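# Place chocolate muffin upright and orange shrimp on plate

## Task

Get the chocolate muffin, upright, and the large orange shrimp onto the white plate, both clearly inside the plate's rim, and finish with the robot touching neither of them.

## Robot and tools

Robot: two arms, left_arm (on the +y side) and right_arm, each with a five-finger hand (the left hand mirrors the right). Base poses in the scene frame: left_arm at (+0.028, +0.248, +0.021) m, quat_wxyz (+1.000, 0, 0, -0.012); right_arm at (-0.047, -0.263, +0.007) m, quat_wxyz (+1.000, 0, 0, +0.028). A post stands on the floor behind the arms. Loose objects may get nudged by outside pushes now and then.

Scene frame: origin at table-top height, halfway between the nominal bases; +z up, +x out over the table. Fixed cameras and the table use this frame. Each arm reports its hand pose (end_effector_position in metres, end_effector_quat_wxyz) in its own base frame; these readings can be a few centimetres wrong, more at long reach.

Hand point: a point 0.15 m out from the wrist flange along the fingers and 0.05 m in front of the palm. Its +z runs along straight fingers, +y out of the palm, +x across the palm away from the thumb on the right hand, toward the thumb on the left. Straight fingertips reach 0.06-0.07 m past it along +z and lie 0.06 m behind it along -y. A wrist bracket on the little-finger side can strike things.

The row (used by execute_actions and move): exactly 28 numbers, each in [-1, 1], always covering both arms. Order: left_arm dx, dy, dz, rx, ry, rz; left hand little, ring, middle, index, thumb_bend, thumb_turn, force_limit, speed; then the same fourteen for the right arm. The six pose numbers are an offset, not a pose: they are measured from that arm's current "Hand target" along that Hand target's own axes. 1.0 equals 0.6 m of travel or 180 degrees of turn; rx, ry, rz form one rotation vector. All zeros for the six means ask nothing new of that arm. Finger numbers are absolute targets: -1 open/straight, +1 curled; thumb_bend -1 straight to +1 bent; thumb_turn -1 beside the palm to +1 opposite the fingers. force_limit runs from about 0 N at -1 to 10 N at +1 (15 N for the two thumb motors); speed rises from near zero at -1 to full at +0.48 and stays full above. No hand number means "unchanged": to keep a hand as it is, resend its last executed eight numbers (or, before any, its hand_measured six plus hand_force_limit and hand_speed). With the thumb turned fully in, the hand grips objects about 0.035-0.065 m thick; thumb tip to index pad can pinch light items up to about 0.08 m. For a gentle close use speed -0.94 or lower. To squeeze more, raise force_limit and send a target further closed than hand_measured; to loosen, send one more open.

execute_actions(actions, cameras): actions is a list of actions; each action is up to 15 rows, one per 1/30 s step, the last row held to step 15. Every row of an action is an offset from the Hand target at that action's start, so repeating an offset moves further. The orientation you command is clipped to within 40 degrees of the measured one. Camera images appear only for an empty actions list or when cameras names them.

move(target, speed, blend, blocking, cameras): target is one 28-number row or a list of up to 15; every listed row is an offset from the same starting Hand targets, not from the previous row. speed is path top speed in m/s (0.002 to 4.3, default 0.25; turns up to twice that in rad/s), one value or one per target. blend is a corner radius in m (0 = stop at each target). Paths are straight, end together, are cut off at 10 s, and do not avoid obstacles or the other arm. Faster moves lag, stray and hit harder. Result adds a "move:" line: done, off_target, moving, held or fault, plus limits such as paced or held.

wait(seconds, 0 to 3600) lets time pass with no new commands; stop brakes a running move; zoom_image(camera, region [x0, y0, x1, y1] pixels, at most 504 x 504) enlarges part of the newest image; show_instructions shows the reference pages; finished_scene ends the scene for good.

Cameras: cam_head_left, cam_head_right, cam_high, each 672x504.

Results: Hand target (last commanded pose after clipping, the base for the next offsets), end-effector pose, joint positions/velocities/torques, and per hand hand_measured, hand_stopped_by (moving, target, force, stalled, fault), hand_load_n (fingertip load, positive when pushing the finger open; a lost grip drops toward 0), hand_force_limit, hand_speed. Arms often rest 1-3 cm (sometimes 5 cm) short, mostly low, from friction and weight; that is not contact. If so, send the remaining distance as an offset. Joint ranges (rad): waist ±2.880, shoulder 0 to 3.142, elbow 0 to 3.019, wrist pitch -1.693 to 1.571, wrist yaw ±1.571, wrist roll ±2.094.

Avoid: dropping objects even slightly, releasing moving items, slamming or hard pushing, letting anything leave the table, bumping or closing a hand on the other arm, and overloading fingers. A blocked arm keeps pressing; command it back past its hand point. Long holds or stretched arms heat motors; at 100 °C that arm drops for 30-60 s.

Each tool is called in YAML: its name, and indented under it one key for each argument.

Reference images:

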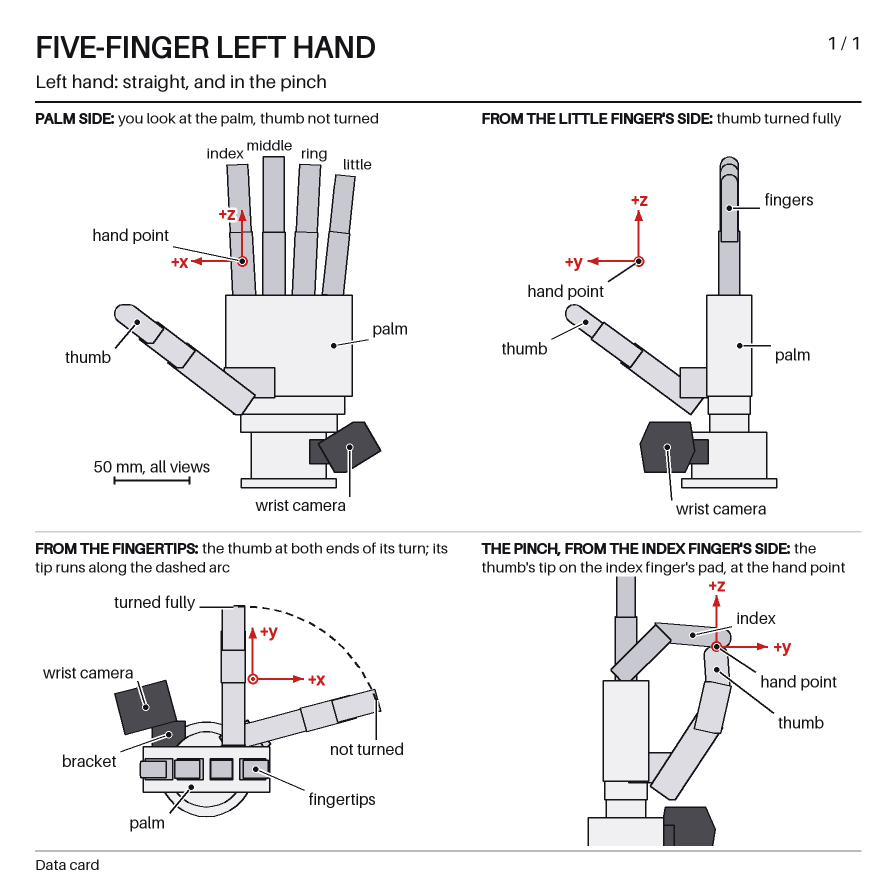

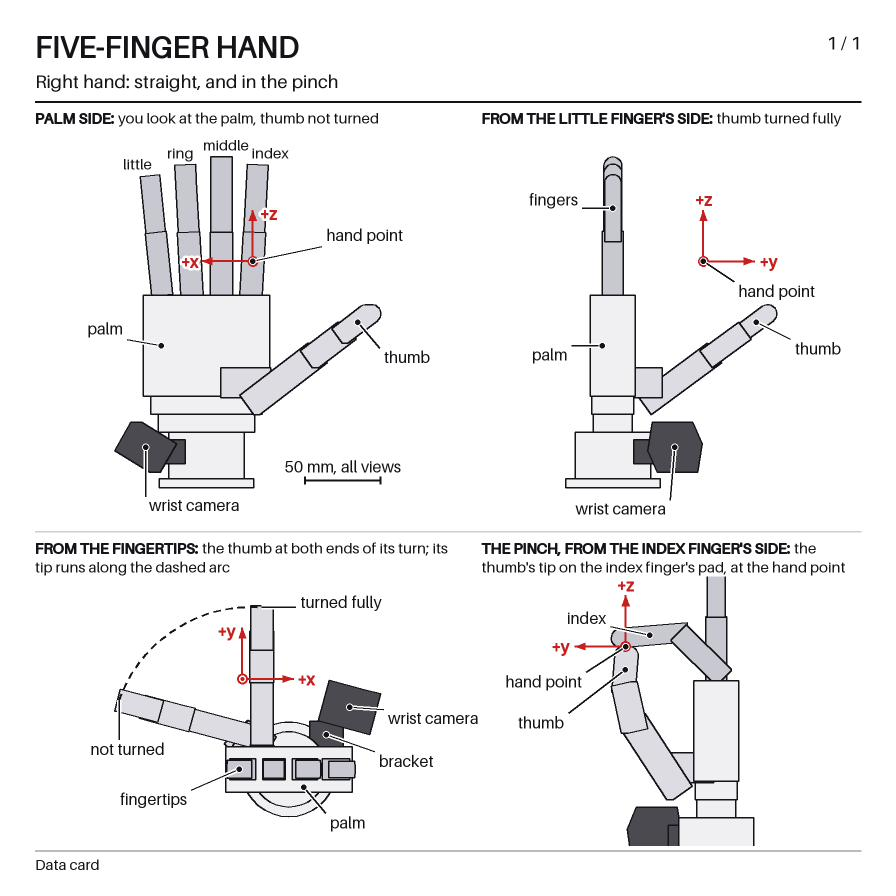

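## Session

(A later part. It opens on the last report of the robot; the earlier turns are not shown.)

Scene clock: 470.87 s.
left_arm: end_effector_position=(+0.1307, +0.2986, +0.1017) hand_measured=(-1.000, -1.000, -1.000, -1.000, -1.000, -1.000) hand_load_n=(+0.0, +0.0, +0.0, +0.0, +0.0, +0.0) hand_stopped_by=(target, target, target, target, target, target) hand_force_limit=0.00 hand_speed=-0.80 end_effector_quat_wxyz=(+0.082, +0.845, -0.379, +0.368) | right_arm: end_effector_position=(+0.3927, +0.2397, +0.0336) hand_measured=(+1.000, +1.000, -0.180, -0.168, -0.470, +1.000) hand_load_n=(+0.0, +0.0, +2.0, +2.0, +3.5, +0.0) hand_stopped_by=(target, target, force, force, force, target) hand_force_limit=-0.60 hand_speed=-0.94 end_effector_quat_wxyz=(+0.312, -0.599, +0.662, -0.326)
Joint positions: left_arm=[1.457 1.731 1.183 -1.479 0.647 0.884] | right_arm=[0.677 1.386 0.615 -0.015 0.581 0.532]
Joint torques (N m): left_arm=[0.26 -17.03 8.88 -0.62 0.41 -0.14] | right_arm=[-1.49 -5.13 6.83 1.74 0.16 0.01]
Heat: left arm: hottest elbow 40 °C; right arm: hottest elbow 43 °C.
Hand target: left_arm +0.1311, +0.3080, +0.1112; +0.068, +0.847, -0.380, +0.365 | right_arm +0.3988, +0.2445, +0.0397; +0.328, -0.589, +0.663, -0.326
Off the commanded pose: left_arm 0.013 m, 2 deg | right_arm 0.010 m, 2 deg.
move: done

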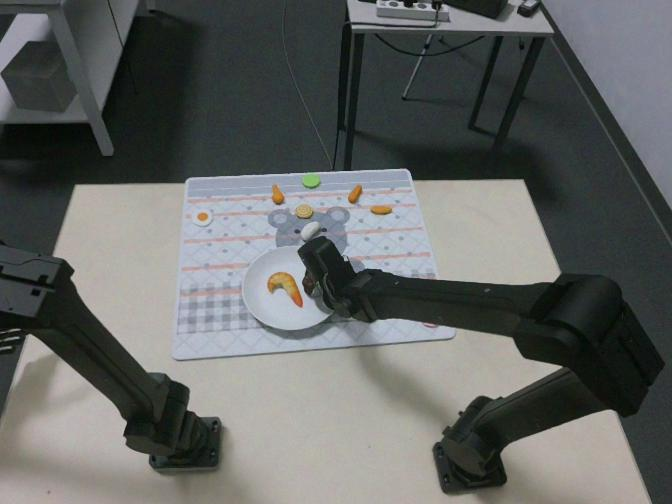

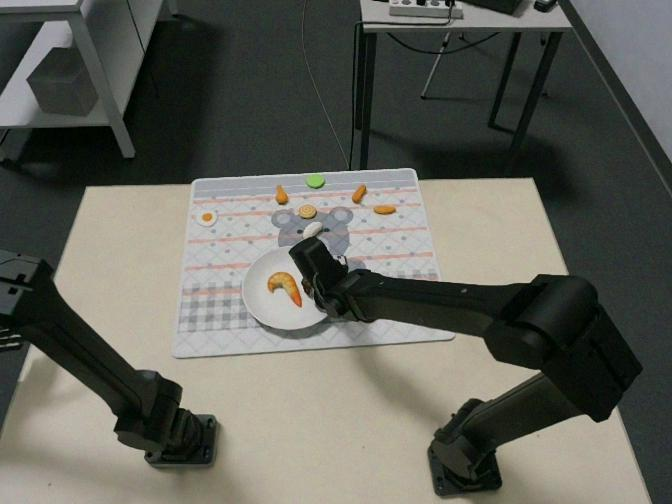

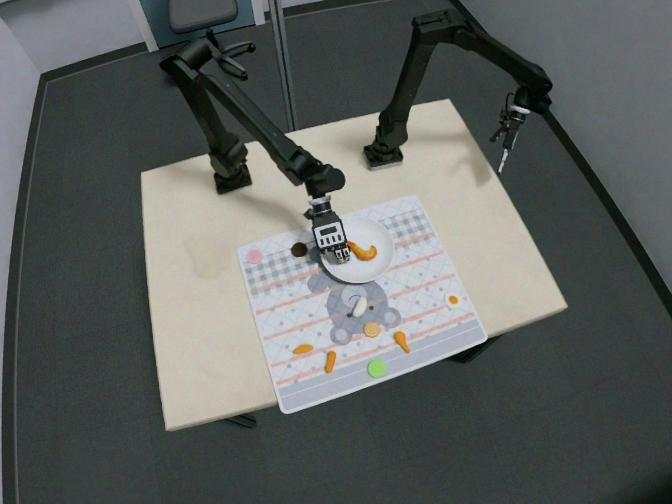

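move:
  target: [0,0,0,0,0,0,-1,-1,-1,-1,-1,-1,0,-0.8,0.0065,0.0187,0.0075,0,0,0,1,1,-0.1,-0.1,-0.38,1,-0.6,-0.94]
  speed: 0.03
  cameras: ["all"]

zoom_image:
  camera: "cam_head_left"
  region: [270, 230, 350, 310]

zoom_image:
  camera: "cam_high"
  region: [310, 210, 390, 290]

Scene clock: 477.50 s.
left_arm: end_effector_position=(+0.1307, +0.2986, +0.1017) hand_measured=(-1.000, -1.000, -1.000, -1.000, -1.000, -1.000) hand_load_n=(+0.0, +0.0, +0.0, +0.0, -0.5, +0.0) hand_stopped_by=(target, target, target, target, target, target) hand_force_limit=0.00 hand_speed=-0.80 end_effector_quat_wxyz=(+0.082, +0.845, -0.379, +0.368) | right_arm: end_effector_position=(+0.3913, +0.2402, +0.0260) hand_measured=(+1.000, +1.000, -0.180, -0.168, -0.470, +1.000) hand_load_n=(+0.0, +0.0, +1.5, +2.0, +3.0, -0.5) hand_stopped_by=(target, target, force, force, force, target) hand_force_limit=-0.60 hand_speed=-0.94 end_effector_quat_wxyz=(+0.319, -0.594, +0.663, -0.324)
Joint positions: left_arm=[1.457 1.731 1.183 -1.479 0.647 0.884] | right_arm=[0.679 1.402 0.595 0.031 0.579 0.539]
Joint torques (N m): left_arm=[0.26 -16.85 8.85 -0.55 0.41 -0.14] | right_arm=[-1.32 -4.6 6.46 1.66 0.13 0.01]
Heat: left arm: hottest elbow 40 °C; right arm: hottest elbow 43 °C.
Hand target: left_arm +0.1311, +0.3080, +0.1112; +0.068, +0.847, -0.380, +0.365 | right_arm +0.3958, +0.2415, +0.0277; +0.328, -0.589, +0.663, -0.326
Off the commanded pose: left_arm 0.013 m, 2 deg | right_arm 0.005 m, 1 deg.
move: done

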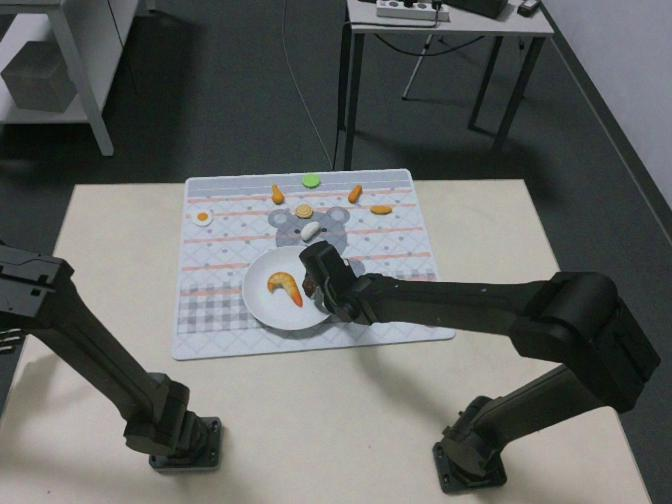

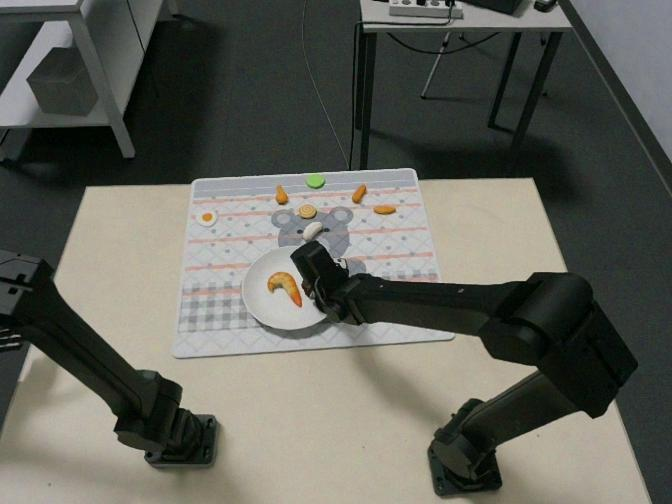

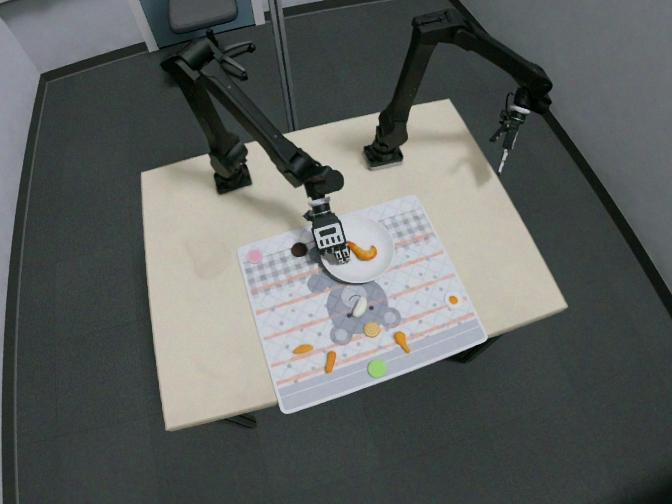

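Scaled by 6.300 from the camera's image (finer frame: 960x720).

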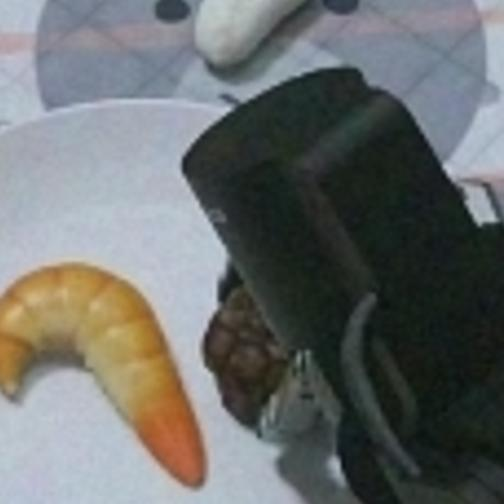

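Scaled by 6.300 from the camera's image (finer frame: 960x720).

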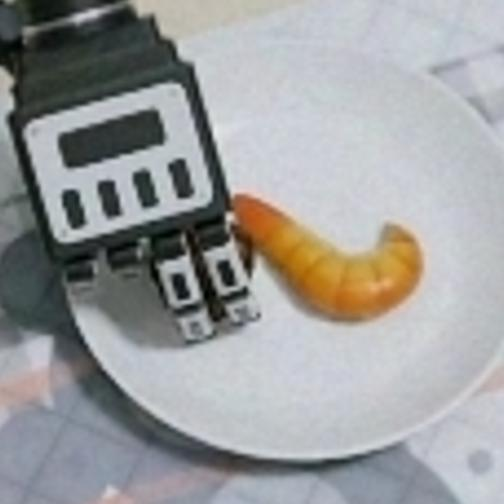

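move:
  target: [0,0,0,0,0,0,-1,-1,-1,-1,-1,-1,0,-0.8,0.0009,0.0082,0.0057,0,0,0,1,1,-0.1,-0.1,-0.38,1,-0.6,-0.94]
  speed: 0.03
  cameras: ["all"]

zoom_image:
  camera: "cam_head_left"
  region: [270, 230, 350, 310]

zoom_image:
  camera: "cam_head_right"
  region: [270, 230, 350, 310]

Scene clock: 482.77 s.
left_arm: end_effector_position=(+0.1307, +0.2986, +0.1017) hand_measured=(-1.000, -1.000, -1.000, -1.000, -1.000, -1.000) hand_load_n=(+0.0, +0.0, +0.0, +0.0, +0.0, +0.0) hand_stopped_by=(target, target, target, target, target, target) hand_force_limit=0.00 hand_speed=-0.80 end_effector_quat_wxyz=(+0.082, +0.845, -0.379, +0.368) | right_arm: end_effector_position=(+0.3917, +0.2403, +0.0203) hand_measured=(+1.000, +1.000, -0.180, -0.168, -0.470, +1.000) hand_load_n=(+0.0, +0.0, +0.0, +0.5, +0.0, +0.0) hand_stopped_by=(target, target, force, force, force, target) hand_force_limit=-0.60 hand_speed=-0.94 end_effector_quat_wxyz=(+0.319, -0.596, +0.661, -0.325)
Joint positions: left_arm=[1.457 1.731 1.183 -1.479 0.647 0.884] | right_arm=[0.679 1.418 0.589 0.057 0.579 0.533]
Joint torques (N m): left_arm=[0.32 -17.08 8.95 -0.59 0.4 -0.14] | right_arm=[-1.32 -4.78 6.28 1.47 0.12 0.02]
Heat: left arm: hottest elbow 40 °C; right arm: hottest elbow 43 °C.
Hand target: left_arm +0.1311, +0.3080, +0.1112; +0.068, +0.847, -0.380, +0.365 | right_arm +0.3958, +0.2412, +0.0217; +0.328, -0.589, +0.663, -0.326
Off the commanded pose: left_arm 0.013 m, 2 deg | right_arm 0.004 m, 1 deg.
move: done

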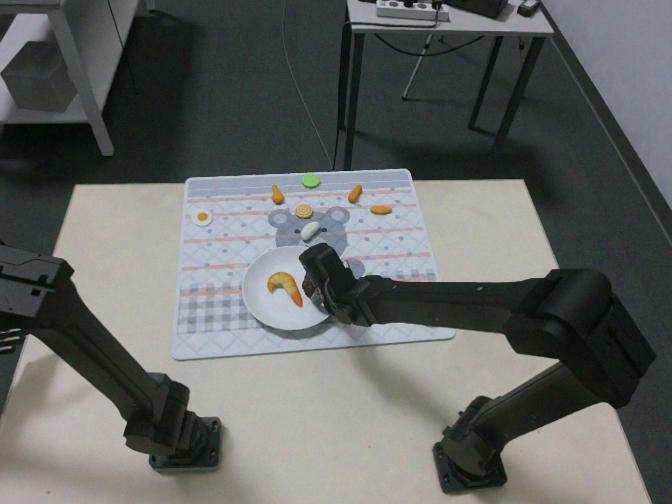

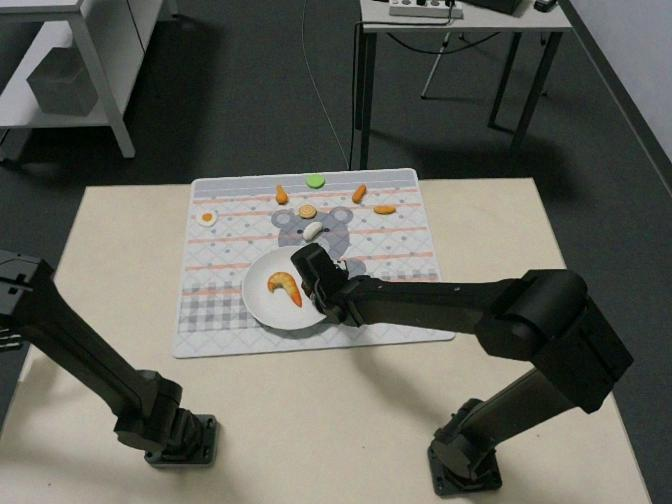

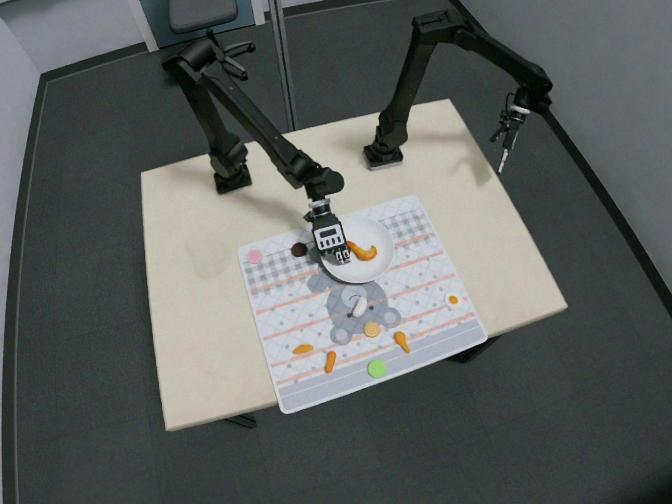

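Scaled by 6.300 from the camera's image (finer frame: 960x720).

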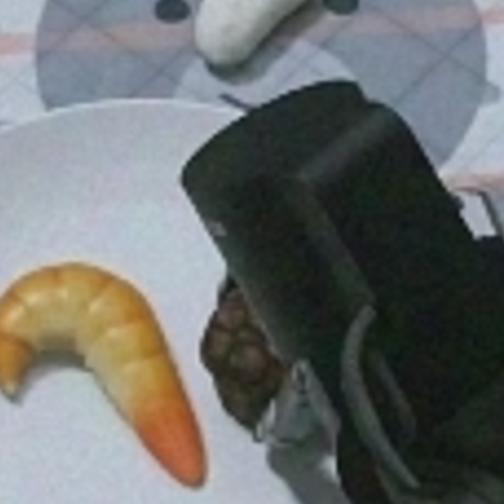

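Scaled by 6.300 from the camera's image (finer frame: 960x720).

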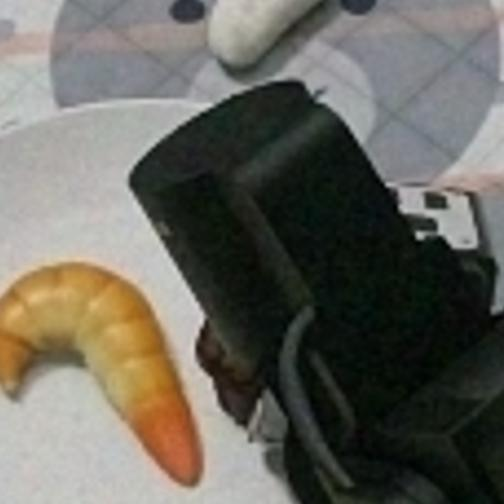

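move:
  target: [0,0,0,0,0,0,-1,-1,-1,-1,-1,-1,0,-0.8,0,0,0,0,0,0,1,1,-0.35,-0.35,-0.6,1,-0.6,-0.9]
  cameras: ["all"]

zoom_image:
  camera: "cam_head_left"
  region: [270, 230, 350, 310]

zoom_image:
  camera: "cam_high"
  region: [310, 210, 390, 290]

Scene clock: 489.63 s.
left_arm: end_effector_position=(+0.1307, +0.2986, +0.1017) hand_measured=(-1.000, -1.000, -1.000, -1.000, -1.000, -1.000) hand_load_n=(+0.0, +0.0, +0.0, +0.0, +0.0, +0.0) hand_stopped_by=(target, target, target, target, target, target) hand_force_limit=0.00 hand_speed=-0.80 end_effector_quat_wxyz=(+0.082, +0.845, -0.379, +0.368) | right_arm: end_effector_position=(+0.3897, +0.2432, +0.0196) hand_measured=(+1.000, +1.000, -0.350, -0.350, -0.600, +1.000) hand_load_n=(+0.0, +0.0, +0.0, +0.0, +0.0, +0.0) hand_stopped_by=(target, target, target, target, target, target) hand_force_limit=-0.60 hand_speed=-0.90 end_effector_quat_wxyz=(+0.320, -0.599, +0.659, -0.324)
Joint positions: left_arm=[1.457 1.731 1.183 -1.479 0.647 0.884] | right_arm=[0.687 1.42 0.589 0.057 0.579 0.533]
Joint torques (N m): left_arm=[0.26 -16.97 8.88 -0.57 0.41 -0.13] | right_arm=[-1.61 -4.66 6.28 1.5 0.19 -0.01]
Heat: left arm: hottest elbow 40 °C; right arm: hottest elbow 42 °C.
Hand target: left_arm +0.1311, +0.3080, +0.1112; +0.068, +0.847, -0.380, +0.365 | right_arm +0.3958, +0.2412, +0.0217; +0.328, -0.589, +0.663, -0.326
Off the commanded pose: left_arm 0.013 m, 2 deg | right_arm 0.007 m, 2 deg.
move: done

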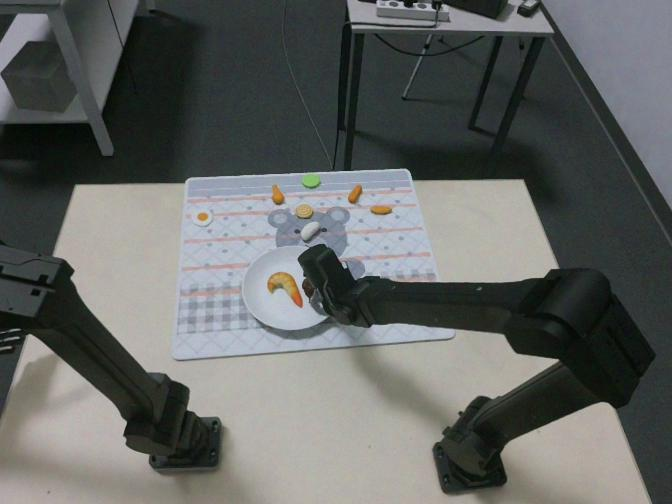

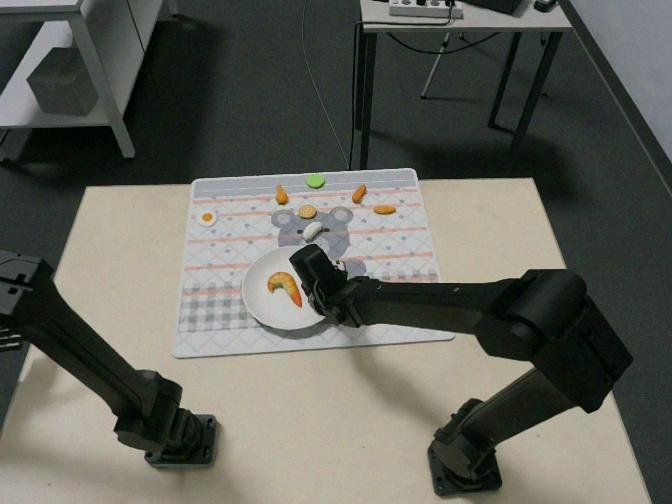

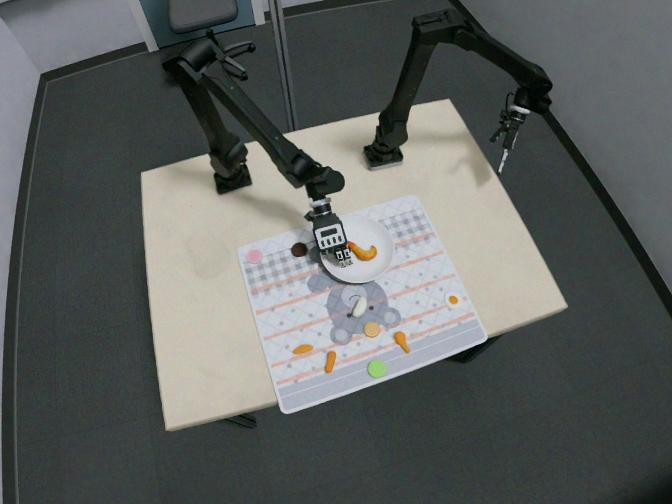

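Scaled by 6.300 from the camera's image (finer frame: 960x720).

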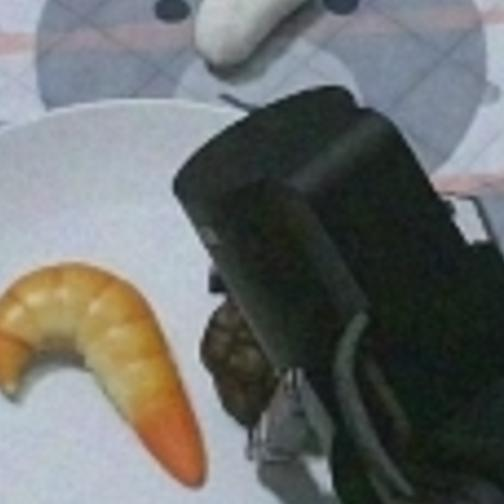

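Scaled by 6.300 from the camera's image (finer frame: 960x720).

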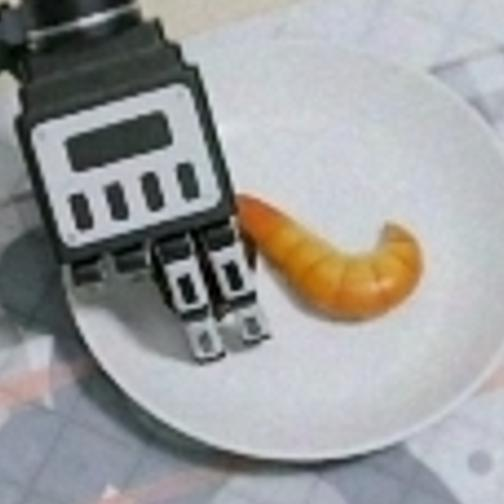

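move:
  target: [0,0,0,0,0,0,-1,-1,-1,-1,-1,-1,0,-0.8,0,0,0,0,0,0,1,1,-0.65,-0.65,-0.65,1,-0.6,-0.7]
  cameras: []

Scene clock: 494.43 s.
left_arm: end_effector_position=(+0.1307, +0.2986, +0.1017) hand_measured=(-1.000, -1.000, -1.000, -1.000, -1.000, -1.000) hand_load_n=(+0.0, +0.0, +0.0, +0.0, +0.0, -0.5) hand_stopped_by=(target, target, target, target, target, target) hand_force_limit=0.00 hand_speed=-0.80 end_effector_quat_wxyz=(+0.082, +0.845, -0.379, +0.368) | right_arm: end_effector_position=(+0.3897, +0.2432, +0.0196) hand_measured=(+1.000, +1.000, -0.650, -0.650, -0.650, +1.000) hand_load_n=(+0.0, +0.0, +0.0, +0.0, +0.0, +0.0) hand_stopped_by=(target, target, target, target, target, target) hand_force_limit=-0.60 hand_speed=-0.70 end_effector_quat_wxyz=(+0.320, -0.599, +0.659, -0.324)
Joint positions: left_arm=[1.457 1.731 1.183 -1.479 0.647 0.884] | right_arm=[0.687 1.42 0.589 0.057 0.579 0.533]
Joint torques (N m): left_arm=[0.44 -16.85 8.95 -0.57 0.42 -0.13] | right_arm=[-1.03 -4.95 6.32 1.46 0.15 0.01]
Heat: left arm: hottest elbow 40 °C; right arm: hottest elbow 42 °C.
Hand target: left_arm +0.1311, +0.3080, +0.1112; +0.068, +0.847, -0.380, +0.365 | right_arm +0.3958, +0.2412, +0.0217; +0.328, -0.589, +0.663, -0.326
Off the commanded pose: left_arm 0.013 m, 2 deg | right_arm 0.007 m, 2 deg.
move: done

move:
  target: [0,0,0,0,0,0,-1,-1,-1,-1,-1,-1,0,-0.8,-0.01,-0.146,-0.0818,0,0,0,1,1,-0.65,-0.65,-0.65,1,-0.6,-0.7]
  speed: 0.1
  cameras: ["all"]

zoom_image:
  camera: "cam_head_left"
  region: [240, 200, 380, 340]

zoom_image:
  camera: "cam_high"
  region: [290, 190, 410, 310]

Scene clock: 500.00 s.
left_arm: end_effector_position=(+0.1307, +0.2986, +0.1017) hand_measured=(-1.000, -1.000, -1.000, -1.000, -1.000, -1.000) hand_load_n=(+0.0, +0.0, +0.0, +0.0, +0.0, -0.5) hand_stopped_by=(target, target, target, target, target, target) hand_force_limit=0.00 hand_speed=-0.80 end_effector_quat_wxyz=(+0.082, +0.845, -0.379, +0.368) | right_arm: end_effector_position=(+0.3860, +0.2361, +0.0929) hand_measured=(+1.000, +1.000, -0.650, -0.650, -0.650, +1.000) hand_load_n=(+0.0, +0.0, +0.0, +0.0, +0.0, +0.0) hand_stopped_by=(target, target, target, target, target, target) hand_force_limit=-0.60 hand_speed=-0.70 end_effector_quat_wxyz=(+0.308, -0.603, +0.663, -0.320)
Joint positions: left_arm=[1.457 1.731 1.183 -1.479 0.647 0.884] | right_arm=[0.674 1.237 0.687 -0.249 0.567 0.533]
Joint torques (N m): left_arm=[0.03 -16.73 8.84 -0.64 0.41 -0.15] | right_arm=[-2.02 -4.89 12.45 0.05 0.1 -0.17]
Heat: left arm: hottest elbow 40 °C; right arm: hottest elbow 42 °C.
Hand target: left_arm +0.1311, +0.3080, +0.1112; +0.068, +0.847, -0.380, +0.365 | right_arm +0.4058, +0.2412, +0.1218; +0.328, -0.589, +0.663, -0.326
Off the commanded pose: left_arm 0.013 m, 2 deg | right_arm 0.035 m, 3 deg.
move: off_target (right_arm)

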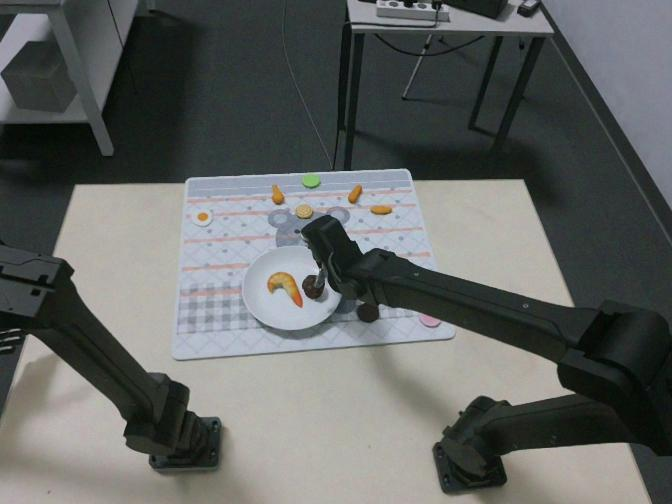

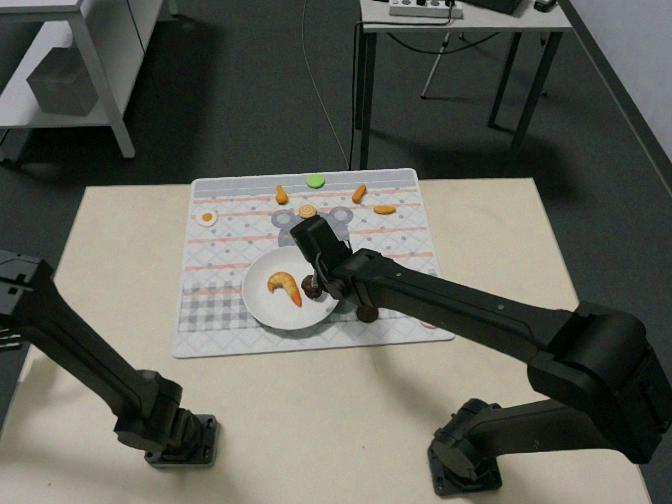

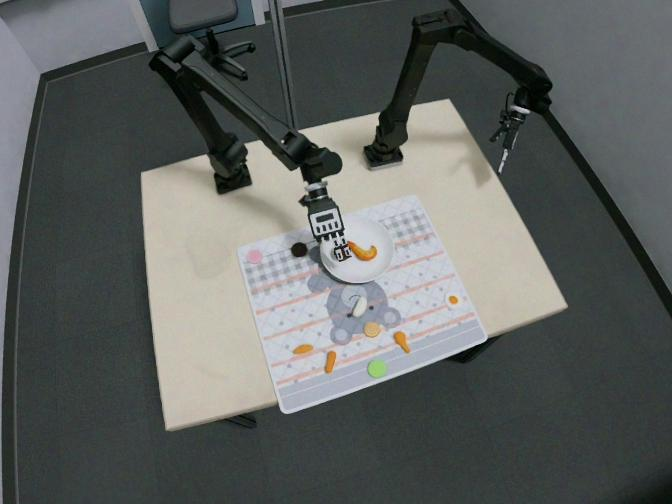

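Scaled by 3.600 from the camera's image (finer frame: 960x720).

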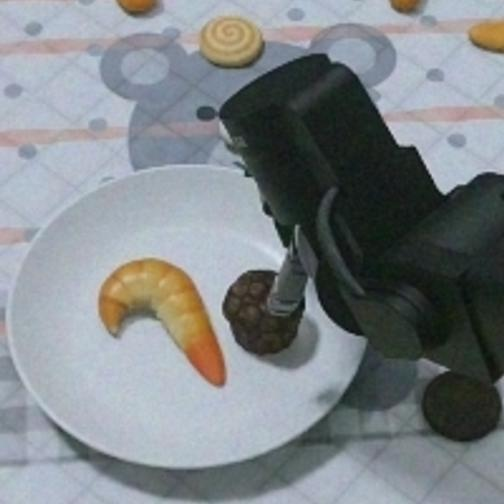

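Scaled by 4.200 from the camera's image (finer frame: 960x720).

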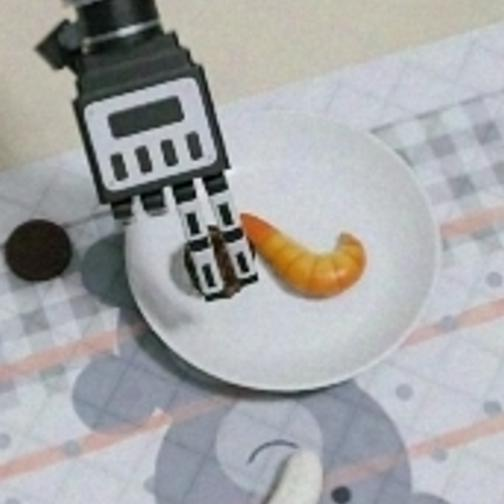

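move:
  target: [0,0,0,0,0,0,-1,-1,-1,-1,-1,-1,0,-0.8,0.3597,-0.1162,-0.0405,0,0,0,1,1,-0.65,-0.65,-0.65,1,-0.6,-0.7]
  speed: 0.2
  cameras: ["all"]

zoom_image:
  camera: "cam_head_left"
  region: [230, 230, 360, 340]

zoom_image:
  camera: "cam_high"
  region: [290, 190, 410, 310]

Scene clock: 506.57 s.
left_arm: end_effector_position=(+0.1307, +0.2986, +0.1017) hand_measured=(-1.000, -1.000, -1.000, -1.000, -1.000, -1.000) hand_load_n=(+0.0, +0.0, +0.0, +0.0, +0.0, +0.0) hand_stopped_by=(target, target, target, target, target, target) hand_force_limit=0.00 hand_speed=-0.80 end_effector_quat_wxyz=(+0.082, +0.845, -0.379, +0.368) | right_arm: end_effector_position=(+0.4008, +0.0230, +0.1658) hand_measured=(+1.000, +1.000, -0.650, -0.650, -0.650, +1.000) hand_load_n=(+0.0, +0.0, +0.0, +0.0, +0.0, +0.0) hand_stopped_by=(target, target, target, target, target, target) hand_force_limit=-0.60 hand_speed=-0.70 end_effector_quat_wxyz=(+0.322, -0.586, +0.674, -0.315)
Joint positions: left_arm=[1.457 1.731 1.183 -1.479 0.647 0.884] | right_arm=[-0.018 0.929 0.656 -0.364 0.033 0.105]
Joint torques (N m): left_arm=[0.44 -17.08 8.79 -0.64 0.38 -0.15] | right_arm=[-1.67 -2.26 11.15 0.34 -0.11 -0.18]
Heat: left arm: hottest elbow 40 °C; right arm: hottest elbow 43 °C.
Hand target: left_arm +0.1311, +0.3080, +0.1112; +0.068, +0.847, -0.380, +0.365 | right_arm +0.4056, +0.0211, +0.1817; +0.328, -0.589, +0.663, -0.326
Off the commanded pose: left_arm 0.013 m, 2 deg | right_arm 0.017 m, 2 deg.
move: off_target (right_arm)

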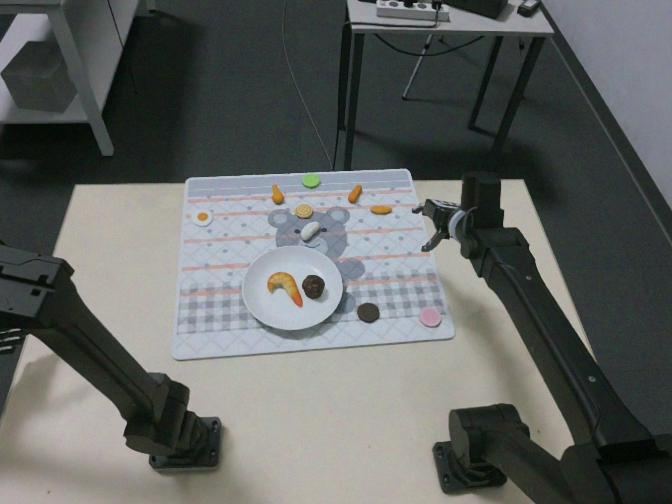

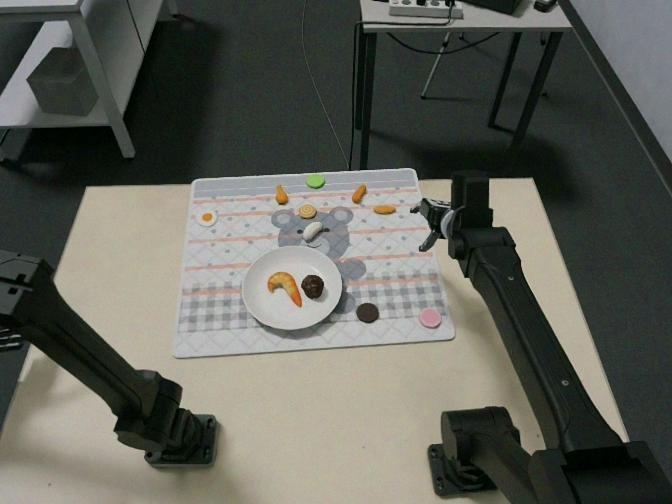

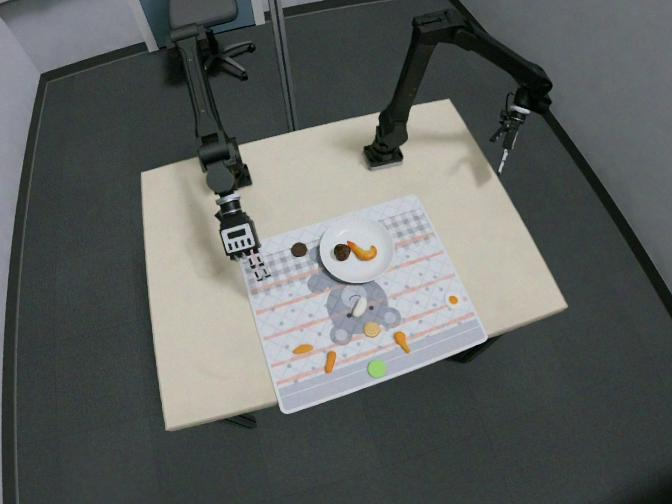

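Scaled by 3.877 from the camera's image (finer frame: 960x720).

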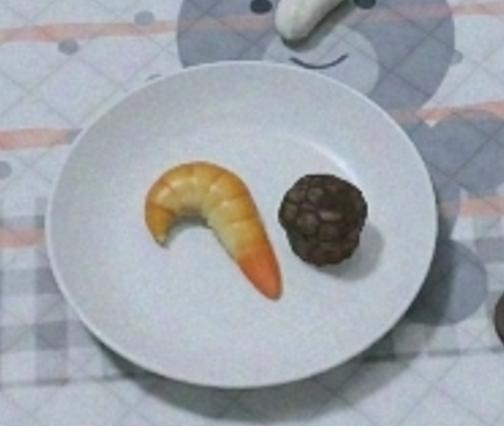

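Scaled by 4.200 from the camera's image (finer frame: 960x720).

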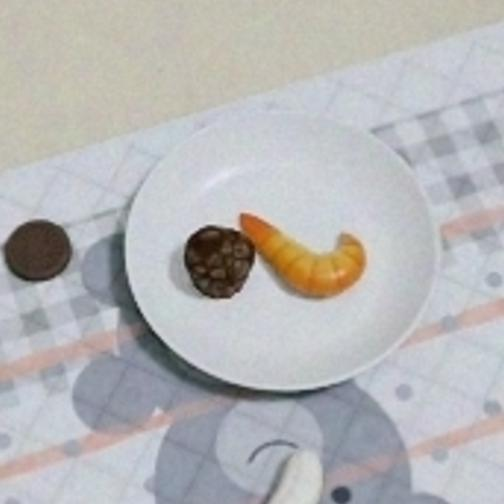

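Both items are on the plate, well inside the rim, with the muffin standing upright and the arms clear of them.

finished_scene:

The scene is finished: the task was done.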